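# Remove support blocks from printed bracket into scrap tray

## Task

A 3D-printed bracket sits on the table with at least one support block still attached: ribbed blocks in off-white support filament that were printed beneath its overhangs. Detach every one of these support blocks and place each fully inside the walls of the scrap tray, then leave the bracket resting on the table. The bracket has a single thin leg under one end of its top bar, and snapping that leg off counts as failure. The reference image 'finished part' shows the bracket with its supports gone, so anything visible there is part of the bracket and must stay. The other reference image, 'sliced job', is empty because it was not saved for this print.

## Robot and tools

Robot: two arms. left_arm has its base near (+0.007, +0.307, 0) m and carries a left hand. right_arm has its base near (-0.012, -0.305, 0) m and carries a right hand. Each hand has five fingers driven by six motors; the left hand mirrors the right.

Scene frame: origin at table-top height, halfway between the two nominal bases. +x points out over the table, +y toward left_arm, +z up. Arm names do not match image sides. Positions in results are in metres in this frame; orientations are quaternions w,x,y,z.

Hand point: a spot fixed to the palm, 0.05 m in front of it and 0.15 m out from the wrist flange along the fingers. Its own axes: +z runs along straight fingers, +y out of the palm, +x across the palm away from the thumb on the right hand, toward the thumb on the left hand. Straight fingertips reach 0.06 to 0.07 m past the point and lie about 0.06 m behind it (-y). A bracket at the wrist on the little-finger side sticks out up to 0.10 m across the palm and can strike objects.

The 28-number row (every motion tool uses it, always all 28, each in [-1, 1]): left_arm dx, dy, dz, rx, ry, rz; left hand thumb_turn, thumb_bend, index, middle, ring, little, force_limit, speed; then the same fourteen for right_arm. dx..rz are offsets, not poses: they are measured along scene-frame axes from that arm's Hand target as it stood when the action or move began, with rotation (rx, ry, rz as one rotation vector) about that target's position. Scale: 1.0 equals 0.6 m or 180 degrees. All six zero means hold the current Hand target. Sending the same offset again moves further. The six finger numbers are absolute targets: -1 open/straight, +1 closed/curled; for thumb_turn, -1 sits beside the palm and +1 swings in front of it. force_limit maps -1..+1 to roughly 0..10 N at the fingertip (0..15 N for the two thumb motors); speed rises from almost nothing at -1 to full at +0.48 and stays full above. There is no 'no change' value: to leave a hand alone, resend the eight hand numbers last executed for it; if none yet, use its hand_measured six values plus hand_force_limit and hand_speed.

execute_actions: actions is a list of up to 15 actions; each action is a list of up to 15 rows, one per 1/30 s step; a short action repeats its final row to fill 15 steps. Every row in an action counts from the same start target. cameras optionally names cameras to return (['all'], [] or names). Sending an empty actions list returns a full status with images.

move: target is one row or a list of up to 15 rows; every row's offsets count from the same starting Hand targets, not from the previous row. speed is top path speed in m/s, 0.002 to 4.3, default 0.25 (turn rate capped at twice that in rad/s), one value or one per target. blend, in metres, rounds corners through intermediate targets; 0 stops at each. blocking=false returns early while motion continues. Paths are straight lines, do not avoid obstacles, and a move is capped at 10 s. The result adds a 'move:' line giving the ending (done, off_target, moving, held, fault) and any limits (paced means the pose was clipped, held means steps were withheld).

wait: seconds from 0 to 10; arms keep their last command. stop: brakes a running move. zoom_image: camera plus region [x0, y0, x1, y1] in pixels from the top-left, at most 504 by 504, on the most recent image of that camera. show_instructions: shows the reference images. finished_scene: ends the scene, optional scene=1.

Cameras: cam_head_left, cam_head_right, cam_high, cam_low, cam_left_wrist, cam_right_wrist, each 672x504.

Result lines: end_effector_position and end_effector_quat_wxyz per arm; Hand target (the last commanded pose after clipping, the base for the next offsets); joint positions, velocities (may read 'within noise'), torques; motor temperatures; hand_measured (motor positions on the command scale), hand_stopped_by (moving, target, force, stalled, fault), hand_load_n (fingertip load, positive when pushed open; near zero after a grip is lost), hand_force_limit, hand_speed. MOTOR HOT appears near 85 °C; at 100 °C an OVER-TEMPERATURE FAULT drops that arm for 30 to 60 s.

Behaviour to expect: arms often rest 1 to 3 cm (up to 5) below the commanded pose without any contact; the next command, even all zeros, re-requests the target, or send the remaining gap as an offset. Orientation commands are clipped to 40 degrees from the measured orientation per step, and small turns can shift the hand point noticeably. An arm blocked by something keeps pushing until commanded back past its hand point. Route paths around an arm's own base, not close past it.

Gripping: with thumb_turn fully in front, the hand closes on items about 0.035 to 0.065 m thick, handles down to 0.025 m. Finger motors only start when their target changes by 0.002 or more, then lock at target or at force_limit. For a gentle grip use speed -0.94 or lower. To grip harder, raise force_limit and send a more-closed target; to release, send a target more open than hand_measured.

Avoid: dropping parts or releasing them while moving, anything leaving the table, fast impacts with the table or fixed objects, any contact between the two arms (including one hand closing on the other's fingers), overloading fingers by prying or twisting, long stretched-out holds that heat motors, and any force on the bracket's thin leg that could snap it.

Each tool is called after "Call:" as name(argument=value, ...) on one line, values as JSON.

Reference images:

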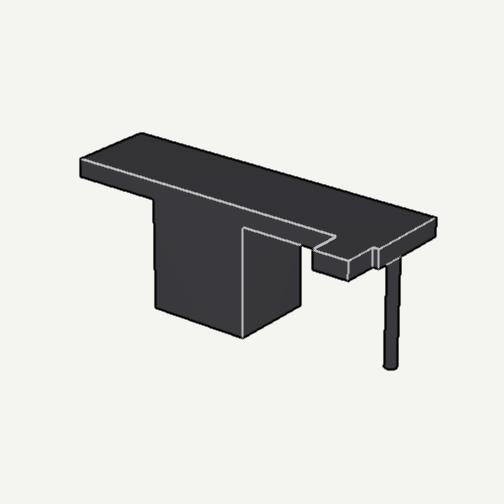

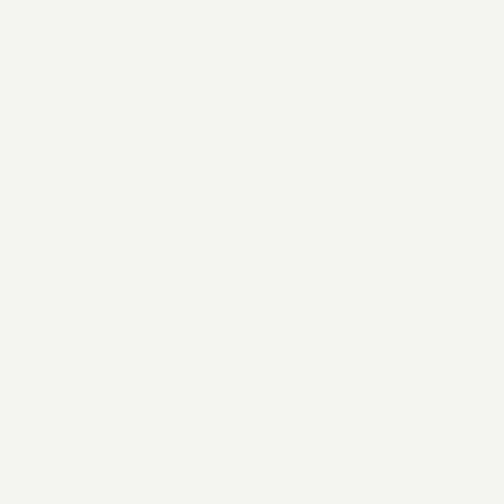

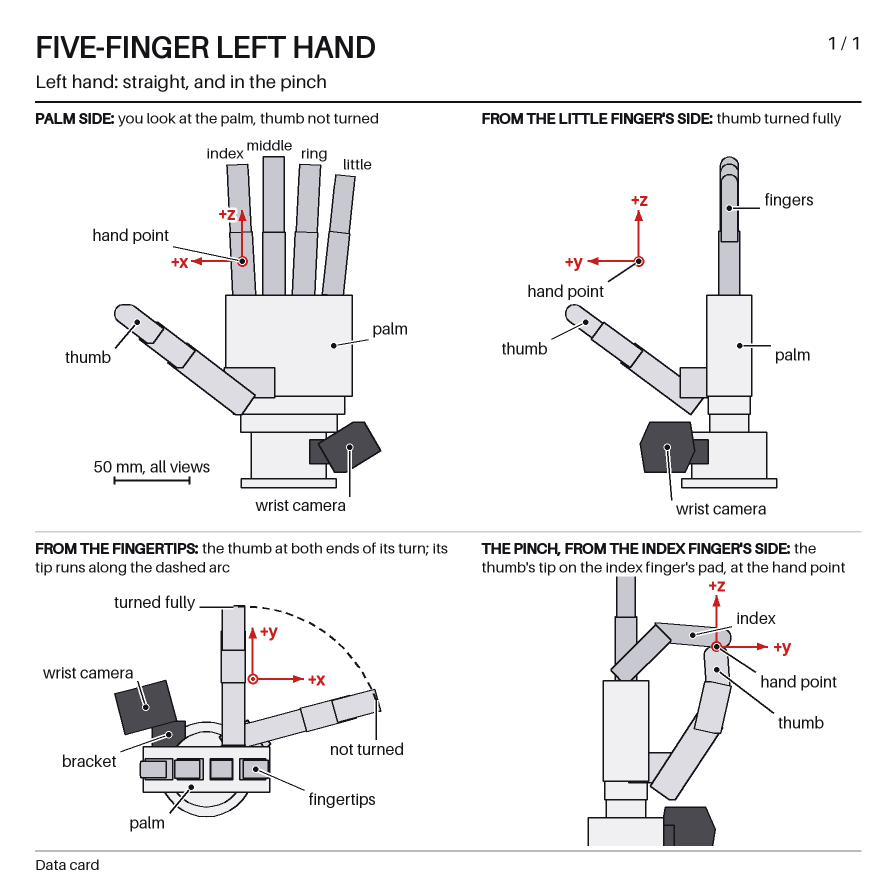

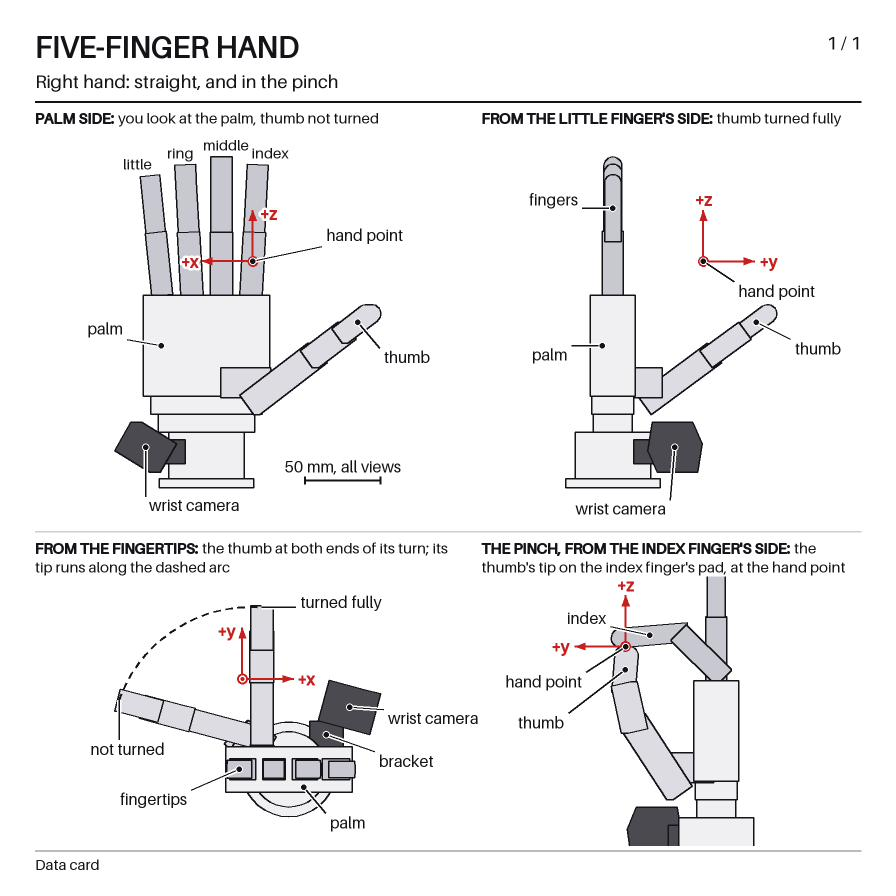

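## Session

Call:
execute_actions(actions=[])

Scene clock: 0.00 s.
left_arm: end_effector_position=(+0.5151, +0.2218, +0.1317) hand_measured=(-1.000, -1.000, -1.000, -1.000, -1.000, -1.000) hand_load_n=(+0.0, +0.0, +0.0, +0.0, +0.0, +0.0) hand_stopped_by=(target, target, target, target, target, target) hand_force_limit=0.00 hand_speed=-0.80 end_effector_quat_wxyz=(+0.183, +0.931, +0.143, +0.281) | right_arm: end_effector_position=(+0.0438, +0.0326, +0.1106) hand_measured=(-1.000, -1.000, -1.000, -1.000, -1.000, -1.000) hand_load_n=(+0.0, +0.0, +0.0, +0.5, +0.0, +0.0) hand_stopped_by=(target, target, target, target, target, target) hand_force_limit=0.00 hand_speed=-0.80 end_effector_quat_wxyz=(-0.077, +0.662, +0.734, +0.128)
Joint positions: left_arm=[0.024 1.339 0.748 -0.345 0.277 -1.945] | right_arm=[1.587 1.142 0.787 -0.925 0.074 -1.624]
Joint velocities: within noise
Joint torques (N m): no reading
Motor temperatures (°C): left_arm=[29 23 21 27 23 21] | right_arm=[28 25 24 25 21 22]
Heat: left arm: hottest waist 29 °C; right arm: hottest waist 28 °C.
Hand target: left_arm +0.5228, +0.2220, +0.1399; +0.184, +0.929, +0.141, +0.289 | right_arm +0.0433, +0.0401, +0.1171; -0.083, +0.662, +0.733, +0.134

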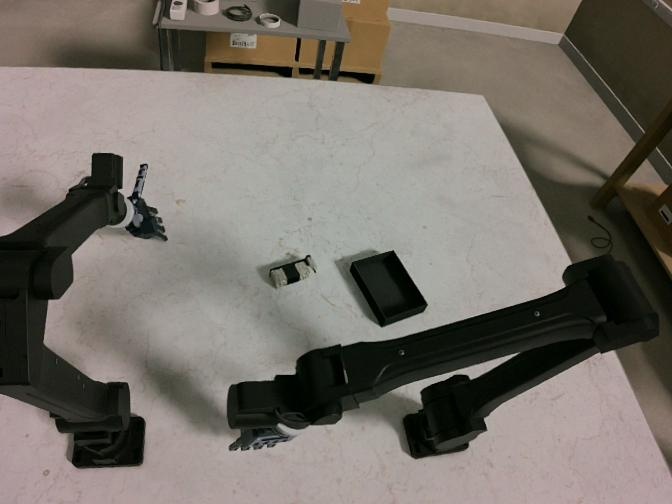

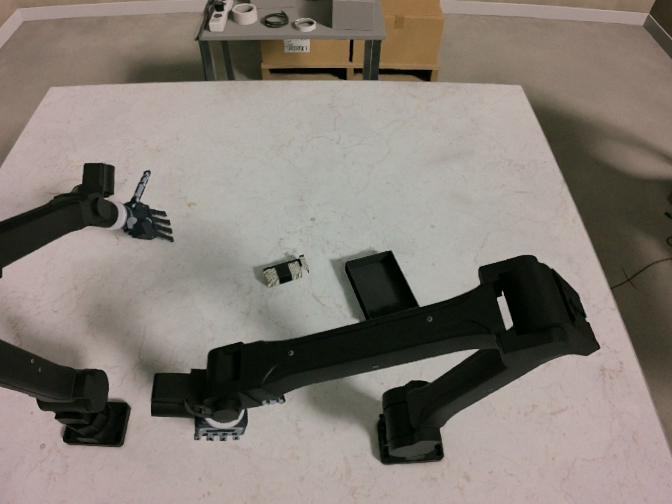

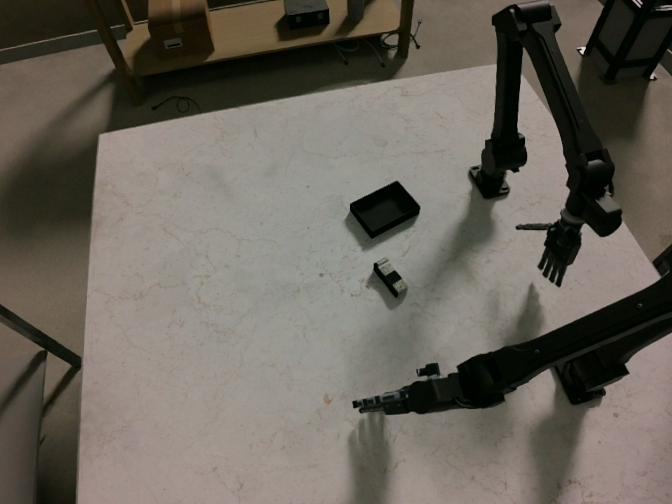

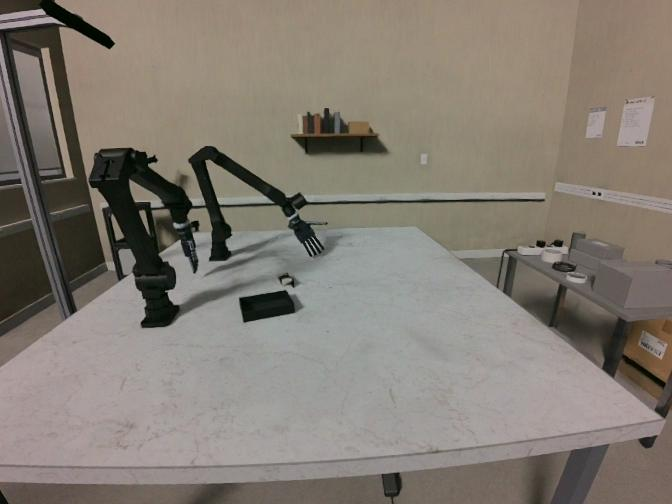

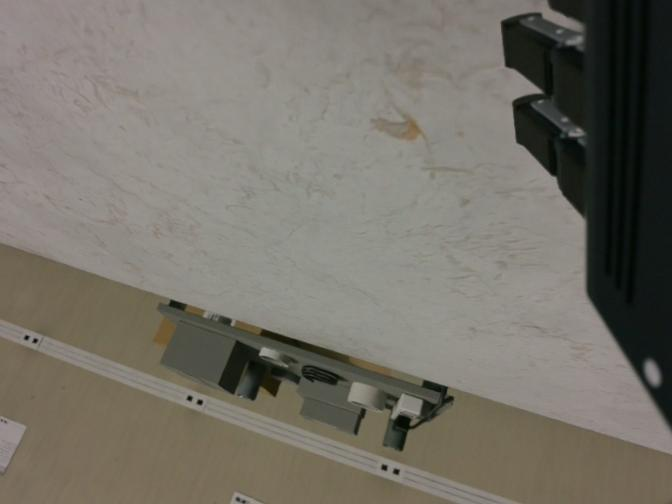

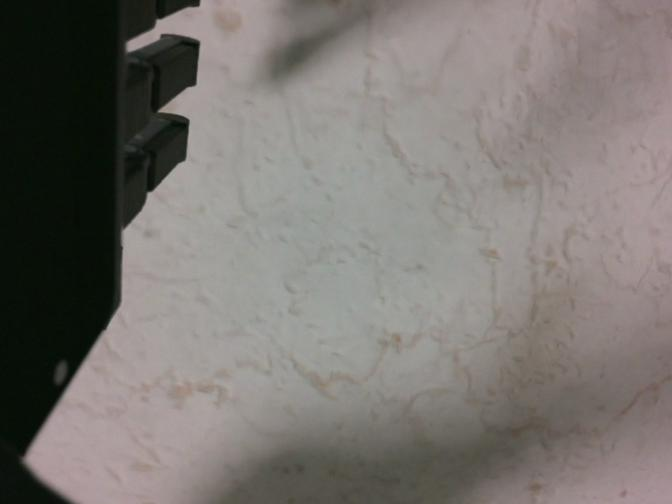

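Call:
zoom_image(camera="cam_head_left", region=[250, 240, 340, 308])

Call:
zoom_image(camera="cam_head_right", region=[240, 240, 330, 308])

Call:
zoom_image(camera="cam_high", region=[345, 245, 435, 313])

Call:
zoom_image(camera="cam_low", region=[240, 255, 330, 323])

Scaled by 5.600 from the camera's 672x504 image, which has a finer 960x720 frame.

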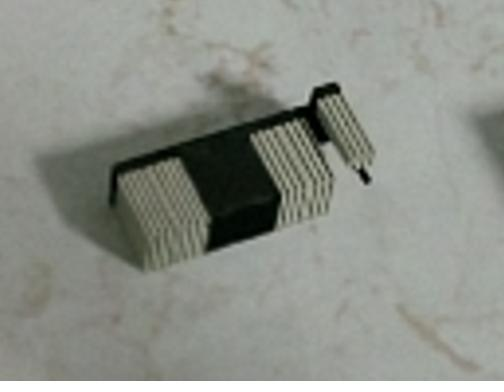

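Scaled by 5.600 from the camera's 672x504 image, which has a finer 960x720 frame.

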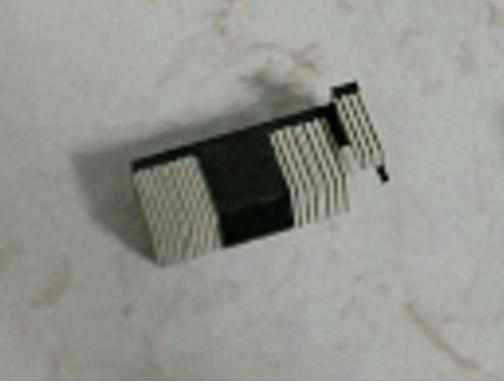

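Scaled by 5.600 from the camera's 672x504 image, which has a finer 960x720 frame.

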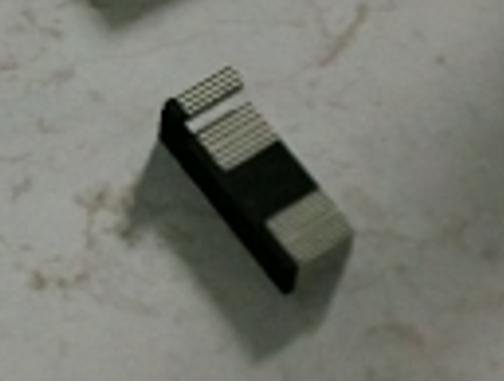

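Scaled by 5.600 from the camera's 672x504 image, which has a finer 960x720 frame.

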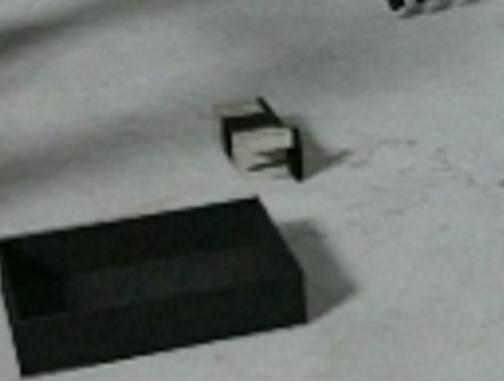

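Call:
move(target=[0,0,0,0,0,0,-1,-1,-1,-1,-1,-1,0,-0.8,0.511,-0.15,0.338,0,0,0,-1,-1,-1,-1,-1,-1,0,-0.8], speed=0.25, cameras=["all"])

Scene clock: 41.70 s.
left_arm: end_effector_position=(+0.5151, +0.2218, +0.1317) hand_measured=(-1.000, -1.000, -1.000, -1.000, -1.000, -1.000) hand_load_n=(+0.0, +0.0, +0.0, +0.0, +0.0, +0.0) hand_stopped_by=(target, target, target, target, target, target) hand_force_limit=0.00 hand_speed=-0.80 end_effector_quat_wxyz=(+0.183, +0.931, +0.143, +0.281) | right_arm: end_effector_position=(+0.3402, -0.0553, +0.3045) hand_measured=(-1.000, -1.000, -1.000, -1.000, -1.000, -1.000) hand_load_n=(+0.0, +0.0, +0.0, +0.0, +0.0, +0.0) hand_stopped_by=(target, target, target, target, target, target) hand_force_limit=0.00 hand_speed=-0.80 end_effector_quat_wxyz=(-0.020, +0.793, +0.593, +0.139)
Joint positions: left_arm=[0.024 1.339 0.748 -0.345 0.277 -1.945] | right_arm=[0.728 1.26 1.391 -1.419 -0.003 -2.082]
Joint torques (N m): left_arm=[-1.14 -8.12 9.89 1.11 0.16 0.07] | right_arm=[-0.44 -7.59 15.39 0.17 0.07 -0.01]
Motor temperatures (°C): left_arm=[28 23 24 27 23 20] | right_arm=[28 25 29 25 21 22]
Heat: left arm: hottest waist 28 °C; right arm: hottest elbow 29 °C.
Hand target: left_arm +0.5228, +0.2220, +0.1399; +0.184, +0.929, +0.141, +0.289 | right_arm +0.3500, -0.0499, +0.3199; -0.083, +0.662, +0.733, +0.133
Off the commanded pose: left_arm 0.011 m, 1 deg | right_arm 0.019 m, 23 deg.
joint sent to its limit (right arm) — joint 6 (wrist roll), lower limit. The joint targets are off in orientation, not in position.
move: off_target (left_arm, right_arm)

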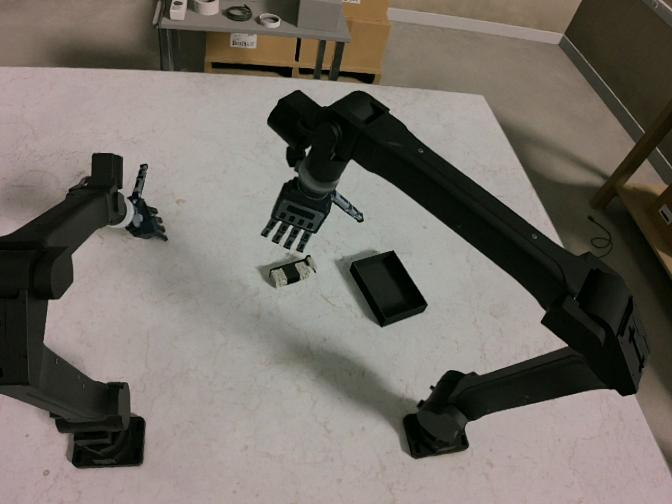

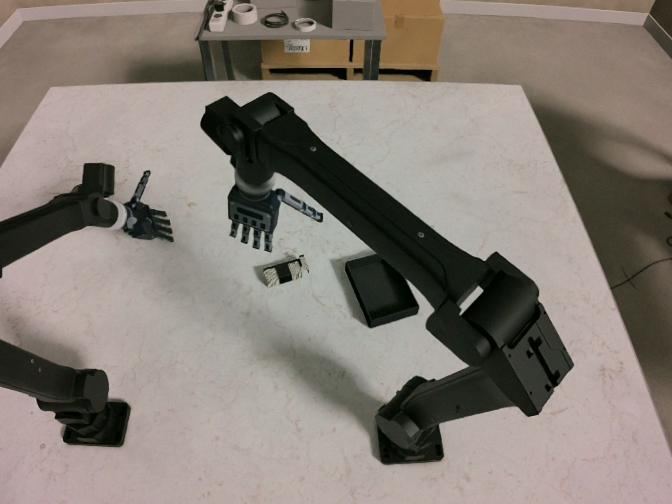

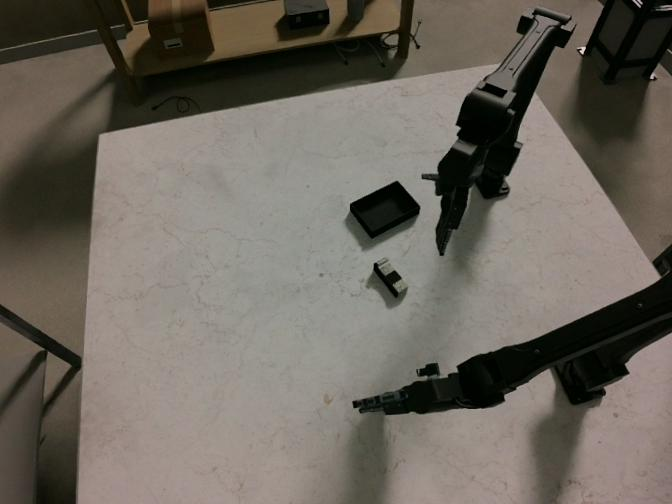

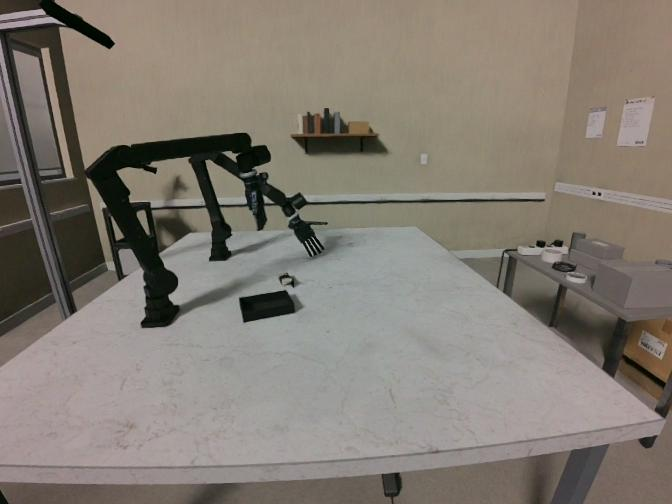

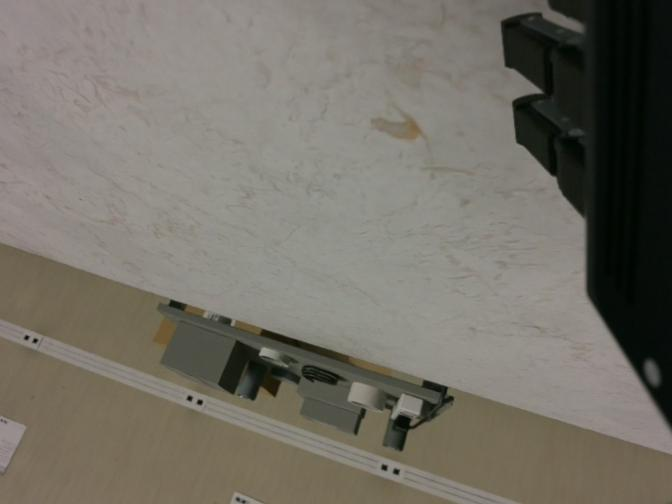

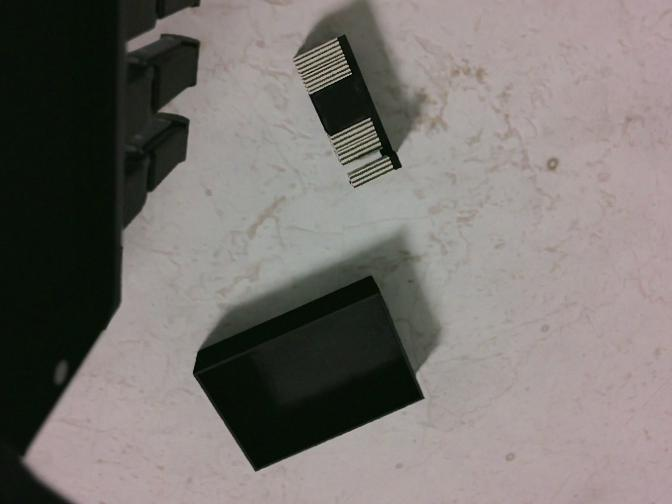

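Call:
zoom_image(camera="cam_right_wrist", region=[270, 20, 430, 200])

Call:
zoom_image(camera="cam_head_left", region=[230, 200, 430, 340])

Scaled by 2.800 from the camera's 672x504 image, which has a finer 960x720 frame.

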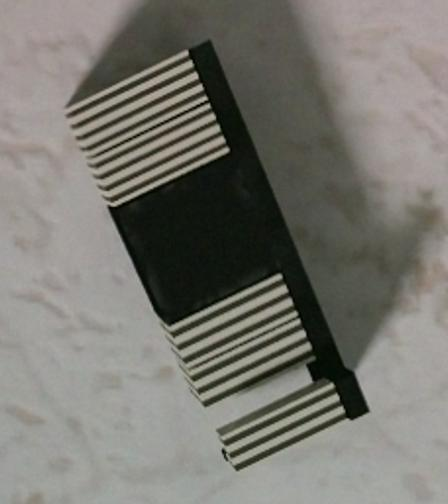

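Scaled by 2.520 from the camera's 672x504 image, which has a finer 960x720 frame.

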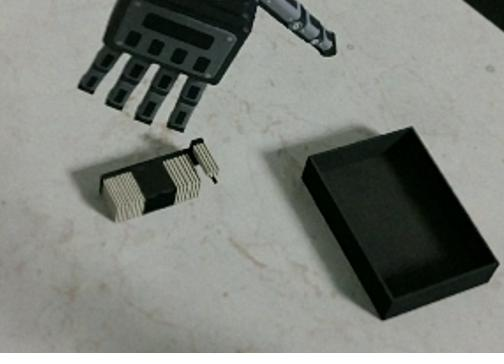

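Call:
move(target=[0,0,0,0,0,0,-1,-1,-1,-1,-1,-1,0,-0.8,0.133,0.033,-0.033,0.0073,0.1454,-0.910,-1,-1,-1,-1,-1,-1,0,-0.8], speed=0.4, cameras=["all"])

Scene clock: 136.87 s.
left_arm: end_effector_position=(+0.5151, +0.2218, +0.1317) hand_measured=(-1.000, -1.000, -1.000, -1.000, -1.000, -1.000) hand_load_n=(+0.0, +0.0, +0.0, +0.0, +0.0, +0.0) hand_stopped_by=(target, target, target, target, target, target) hand_force_limit=0.00 hand_speed=-0.80 end_effector_quat_wxyz=(+0.183, +0.931, +0.143, +0.281) | right_arm: end_effector_position=(+0.4213, -0.0330, +0.2964) hand_measured=(-1.000, -1.000, -1.000, -1.000, -1.000, -1.000) hand_load_n=(+0.0, +0.0, +0.0, +0.0, +0.0, +0.0) hand_stopped_by=(target, target, target, target, target, target) hand_force_limit=0.00 hand_speed=-0.80 end_effector_quat_wxyz=(-0.052, +0.822, -0.567, +0.023)
Joint positions: left_arm=[0.024 1.339 0.748 -0.345 0.277 -1.945] | right_arm=[0.439 1.766 1.977 -1.668 -0.009 0.12]
Joint torques (N m): left_arm=[-1.14 -8.06 9.89 1.09 0.15 0.07] | right_arm=[-0.44 -14.74 13.85 -0.21 -0.03 0.23]
Motor temperatures (°C): left_arm=[28 24 26 26 22 20] | right_arm=[28 25 40 24 21 21]
Heat: left arm: hottest waist 28 °C; right arm: hottest elbow 40 °C.
Hand target: left_arm +0.5228, +0.2220, +0.1399; +0.184, +0.929, +0.141, +0.289 | right_arm +0.4297, -0.0299, +0.3001; +0.000, +0.820, -0.572, -0.001
Off the commanded pose: left_arm 0.011 m, 1 deg | right_arm 0.010 m, 7 deg.
joint sent to its limit (right arm) — joint 4 (wrist pitch), lower limit. The joint targets are off in orientation, not in position.
move: off_target (left_arm, right_arm)

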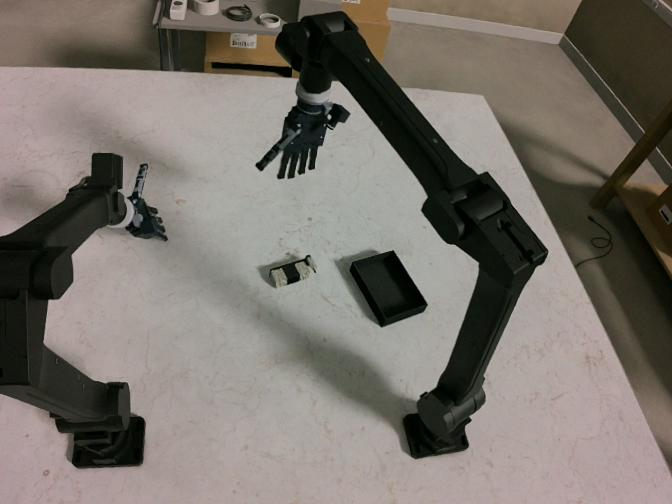

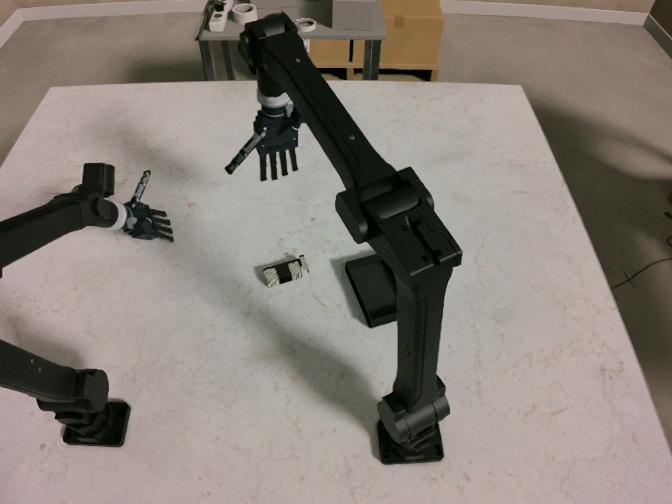

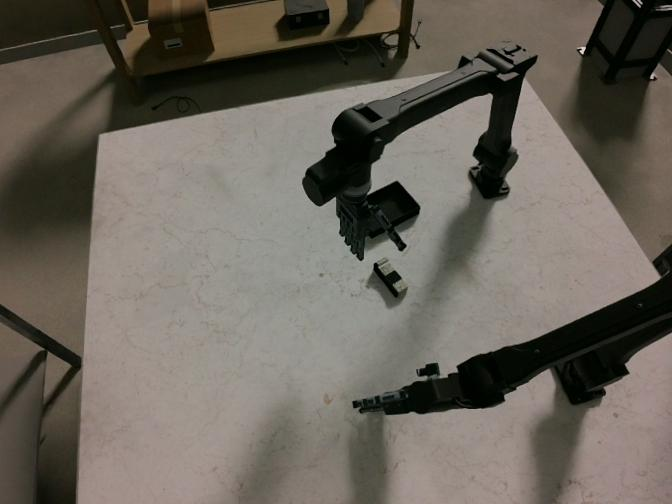

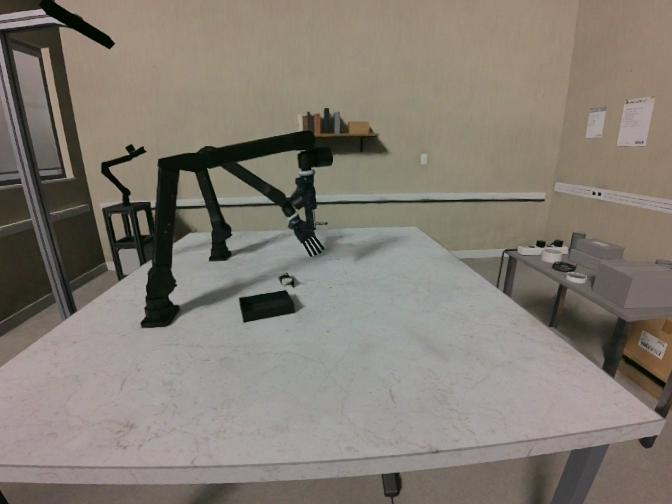

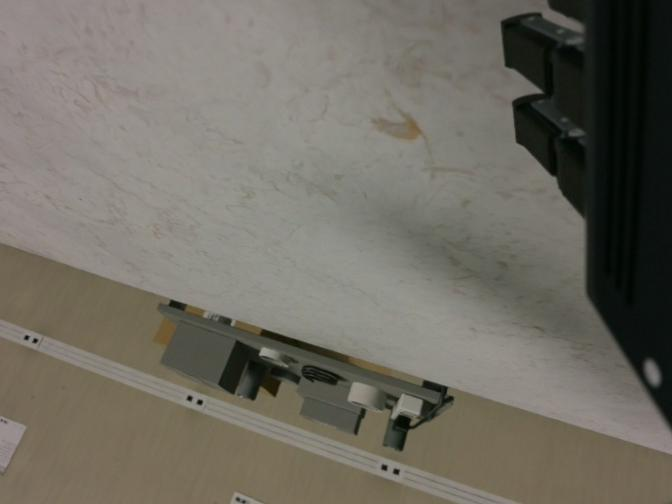

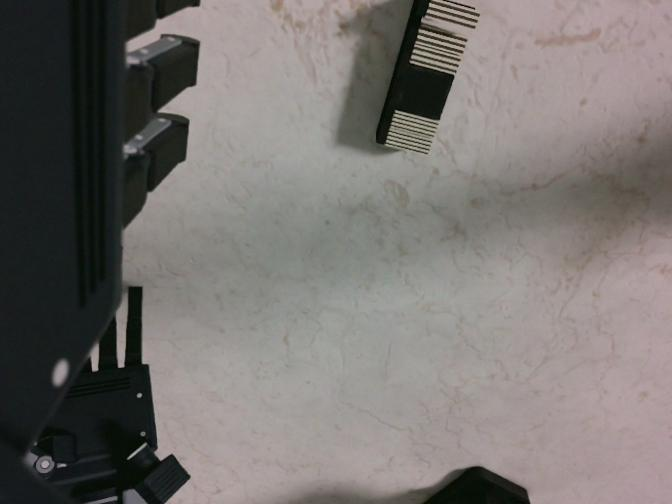

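Call:
move(target=[0,0,0,0,0,0,-1,-1,-1,-1,-1,-1,0,-0.8,-0.07,-0.15,0,0,0,0,-1,-1,-1,-1,-1,-1,0,-0.8], speed=0.25, cameras=["cam_right_wrist"])

Scene clock: 174.90 s.
left_arm: end_effector_position=(+0.5151, +0.2218, +0.1317) hand_measured=(-1.000, -1.000, -1.000, -1.000, -1.000, -1.000) hand_load_n=(+0.0, +0.0, +0.0, +0.0, +0.0, +0.0) hand_stopped_by=(target, target, target, target, target, target) hand_force_limit=0.00 hand_speed=-0.80 end_effector_quat_wxyz=(+0.183, +0.931, +0.143, +0.281) | right_arm: end_effector_position=(+0.3907, -0.1193, +0.3040) hand_measured=(-1.000, -1.000, -1.000, -1.000, -1.000, -1.000) hand_load_n=(-0.5, +0.0, +0.0, +0.0, +0.0, +0.0) hand_stopped_by=(target, target, target, target, target, target) hand_force_limit=0.00 hand_speed=-0.80 end_effector_quat_wxyz=(-0.037, +0.814, -0.579, +0.020)
Joint positions: left_arm=[0.024 1.339 0.748 -0.345 0.277 -1.945] | right_arm=[0.311 1.608 1.791 -1.67 -0.008 0.022]
Joint torques (N m): left_arm=[-1.2 -8 9.91 1.1 0.15 0.07] | right_arm=[0.15 -13.57 9.83 -0.2 0.13 -0.01]
Heat: left arm: hottest waist 28 °C; right arm: hottest elbow 36 °C.
Hand target: left_arm +0.5228, +0.2220, +0.1399; +0.184, +0.929, +0.141, +0.289 | right_arm +0.3877, -0.1200, +0.3002; +0.000, +0.820, -0.572, +0.000
Off the commanded pose: left_arm 0.011 m, 1 deg | right_arm 0.005 m, 5 deg.
joint sent to its limit (right arm) — joint 4 (wrist pitch), lower limit. The joint targets are off in orientation, not in position.
move: off_target (left_arm, right_arm)
Images, in order (width x height): cam_right_wrist 672x504.

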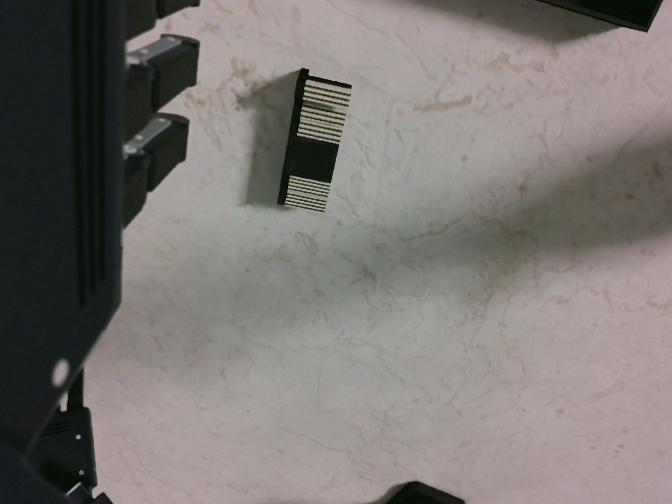

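Call:
zoom_image(camera="cam_right_wrist", region=[240, 50, 400, 230])

Scaled by 2.800 from the camera's 672x504 image, which has a finer 960x720 frame.

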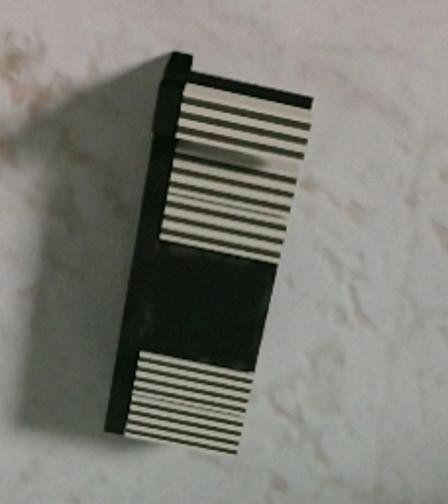

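Call:
move(target=[0,0,0,0,0,0,-1,-1,-1,-1,-1,-1,0,-0.8,-0.196,0.067,-0.233,0.1157,-0.3133,0,-1,-1,-1,-1,-1,-1,0,-0.8], speed=0.3, cameras=["all"])

Scene clock: 313.80 s.
left_arm: end_effector_position=(+0.5151, +0.2218, +0.1317) hand_measured=(-1.000, -1.000, -1.000, -1.000, -1.000, -1.000) hand_load_n=(+0.0, +0.0, +0.0, +0.0, +0.0, +0.0) hand_stopped_by=(target, target, target, target, target, target) hand_force_limit=0.00 hand_speed=-0.80 end_effector_quat_wxyz=(+0.183, +0.931, +0.143, +0.281) | right_arm: end_effector_position=(+0.2710, -0.0830, +0.1596) hand_measured=(-1.000, -1.000, -1.000, -1.000, -1.000, -1.000) hand_load_n=(+0.0, +0.0, +0.0, +0.0, +0.0, +0.0) hand_stopped_by=(target, target, target, target, target, target) hand_force_limit=0.00 hand_speed=-0.80 end_effector_quat_wxyz=(-0.402, +0.715, -0.494, +0.287)
Joint positions: left_arm=[0.024 1.339 0.748 -0.345 0.277 -1.945] | right_arm=[0.685 0.736 0.514 -0.348 0.328 0.189]
Joint torques (N m): left_arm=[-1.14 -8.12 9.89 1.13 0.15 0.07] | right_arm=[0.44 -2.37 11.07 2.51 0.29 0.23]
Motor temperatures (°C): left_arm=[27 24 27 25 21 20] | right_arm=[27 26 33 24 21 21]
Heat: left arm: hottest waist 27 °C; right arm: hottest elbow 33 °C.
Hand target: left_arm +0.5228, +0.2220, +0.1399; +0.184, +0.929, +0.141, +0.289 | right_arm +0.2701, -0.0799, +0.1602; -0.411, +0.710, -0.496, +0.286
Off the commanded pose: left_arm 0.011 m, 1 deg | right_arm 0.003 m, 1 deg.
move: off_target (left_arm)

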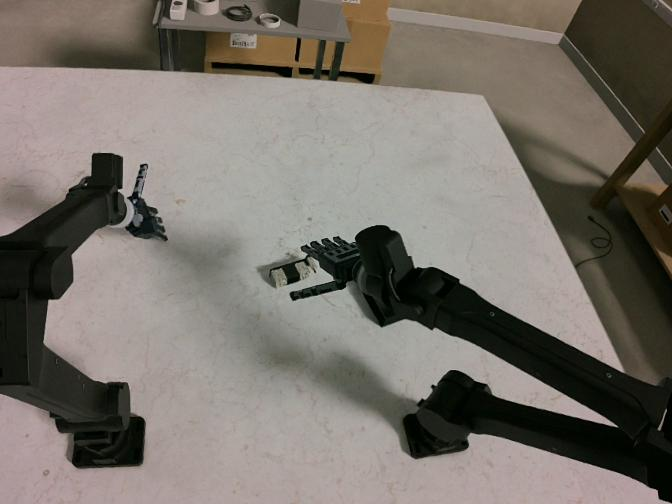

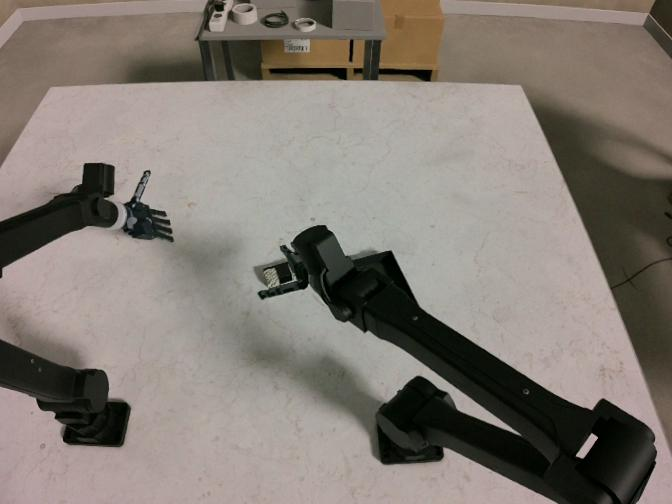

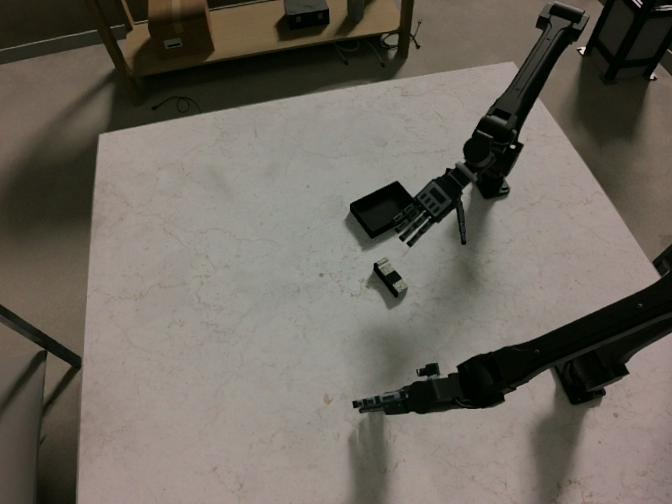

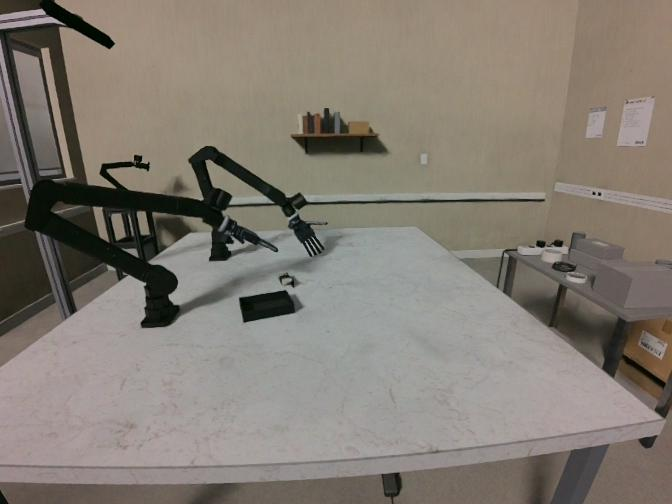

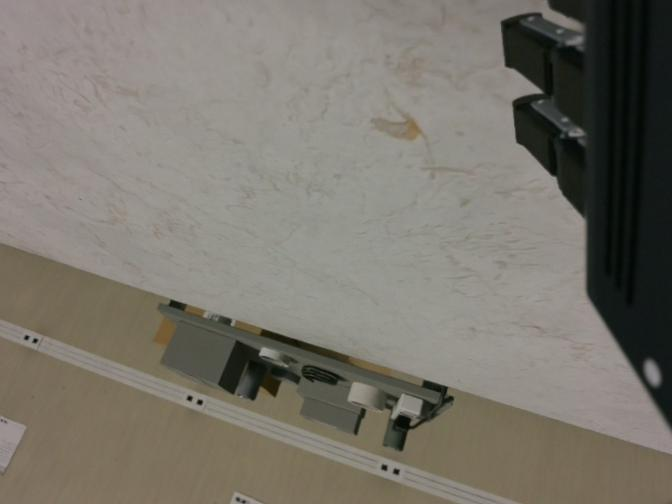

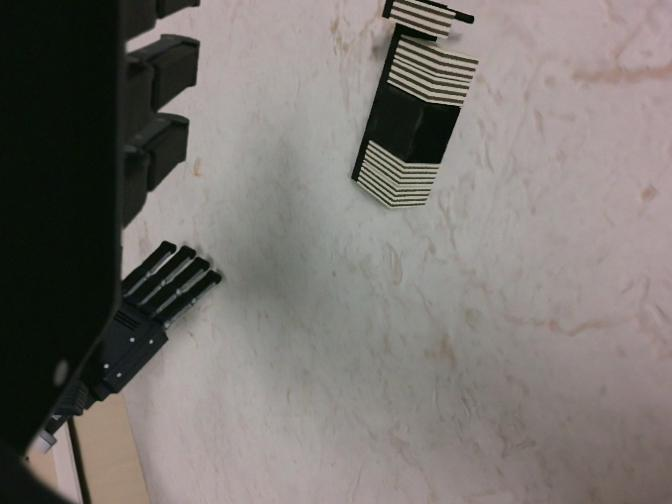

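Call:
zoom_image(camera="cam_right_wrist", region=[330, 0, 510, 220])

Call:
zoom_image(camera="cam_head_left", region=[230, 220, 400, 340])

Scaled by 2.291 from the camera's 672x504 image, which has a finer 960x720 frame.

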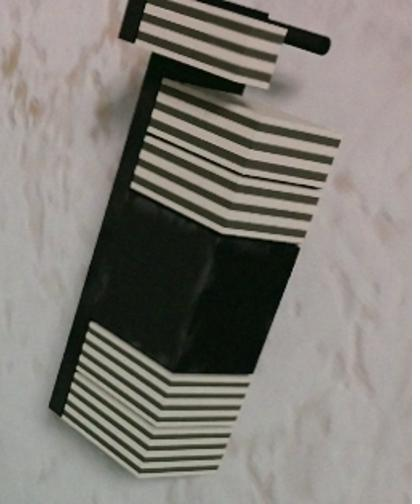

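Scaled by 2.965 from the camera's 672x504 image, which has a finer 960x720 frame.

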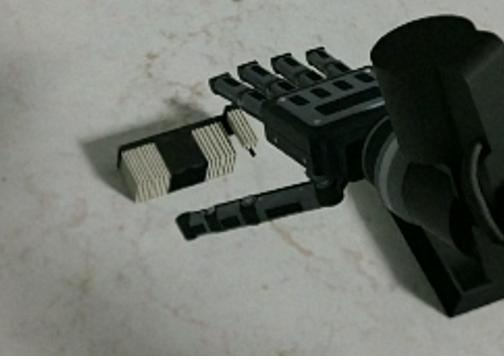

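Call:
move(target=[0,0,0,0,0,0,-1,-1,-1,-1,-1,-1,0,-0.8,0.093,0.053,-0.158,0,0,0,1,-1,-1,-1,-1,-1,0,-0.2], speed=0.15, cameras=["all"])

Scene clock: 387.60 s.
left_arm: end_effector_position=(+0.5151, +0.2218, +0.1317) hand_measured=(-1.000, -1.000, -1.000, -1.000, -1.000, -1.000) hand_load_n=(+0.0, +0.0, +0.0, +0.0, +0.0, +0.0) hand_stopped_by=(target, target, target, target, target, target) hand_force_limit=0.00 hand_speed=-0.80 end_effector_quat_wxyz=(+0.183, +0.931, +0.143, +0.281) | right_arm: end_effector_position=(+0.3232, -0.0457, +0.0690) hand_measured=(+1.000, -1.000, -1.000, -1.000, -1.000, -1.000) hand_load_n=(+0.0, +0.0, +0.0, +0.0, +0.0, +0.0) hand_stopped_by=(target, target, target, target, target, target) hand_force_limit=0.00 hand_speed=-0.20 end_effector_quat_wxyz=(-0.413, +0.709, -0.497, +0.282)
Joint positions: left_arm=[0.024 1.339 0.748 -0.345 0.277 -1.945] | right_arm=[0.652 1.147 0.444 0.153 0.291 0.186]
Joint torques (N m): left_arm=[-1.2 -8.12 9.89 1.1 0.16 0.07] | right_arm=[-0.67 -4.6 9.22 2.51 0.13 -0.02]
Heat: left arm: hottest elbow 28 °C; right arm: hottest elbow 32 °C.
Hand target: left_arm +0.5228, +0.2220, +0.1399; +0.184, +0.929, +0.141, +0.289 | right_arm +0.3259, -0.0480, +0.0655; -0.411, +0.710, -0.495, +0.285
Off the commanded pose: left_arm 0.011 m, 1 deg | right_arm 0.005 m, 1 deg.
move: off_target (left_arm)

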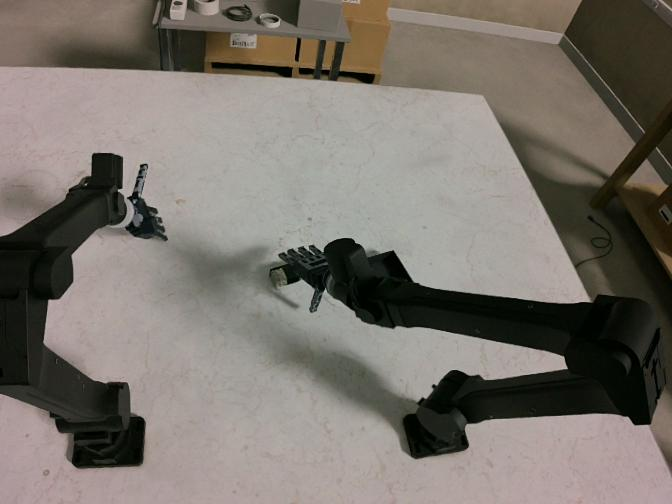

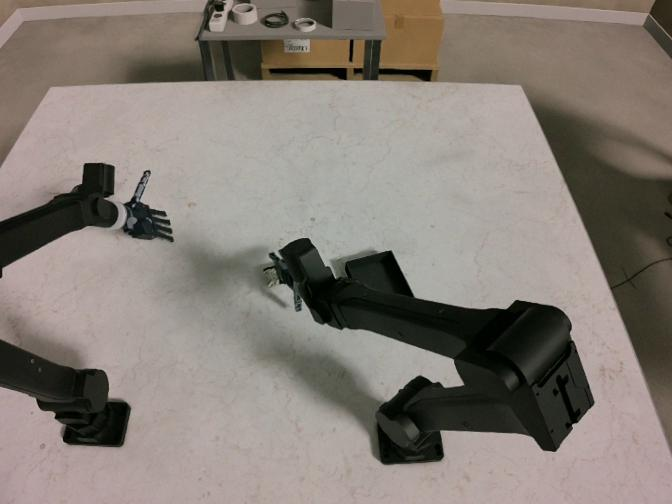

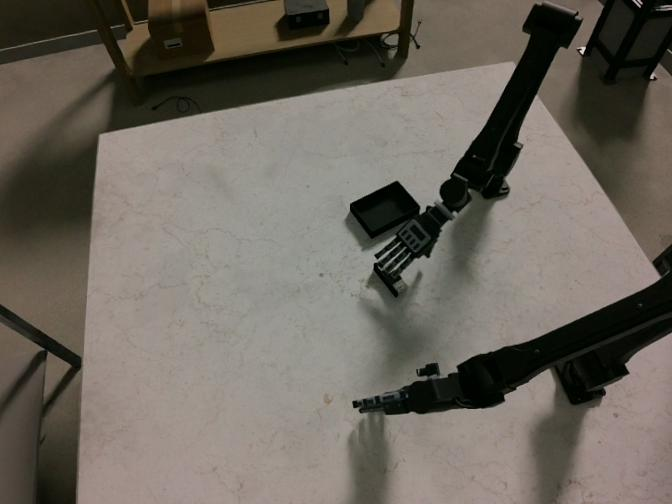

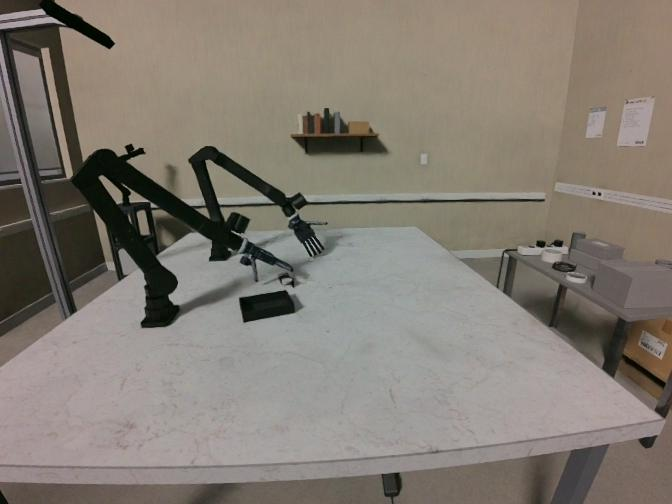

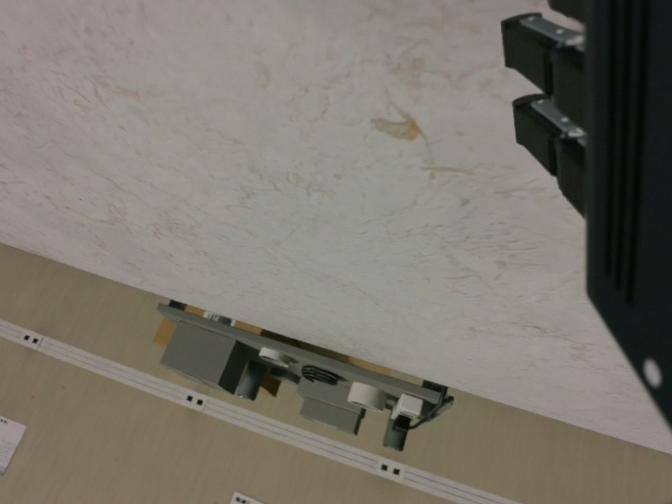

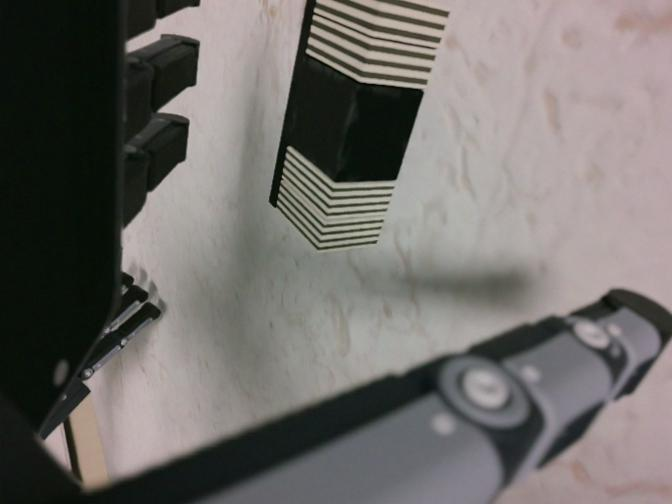

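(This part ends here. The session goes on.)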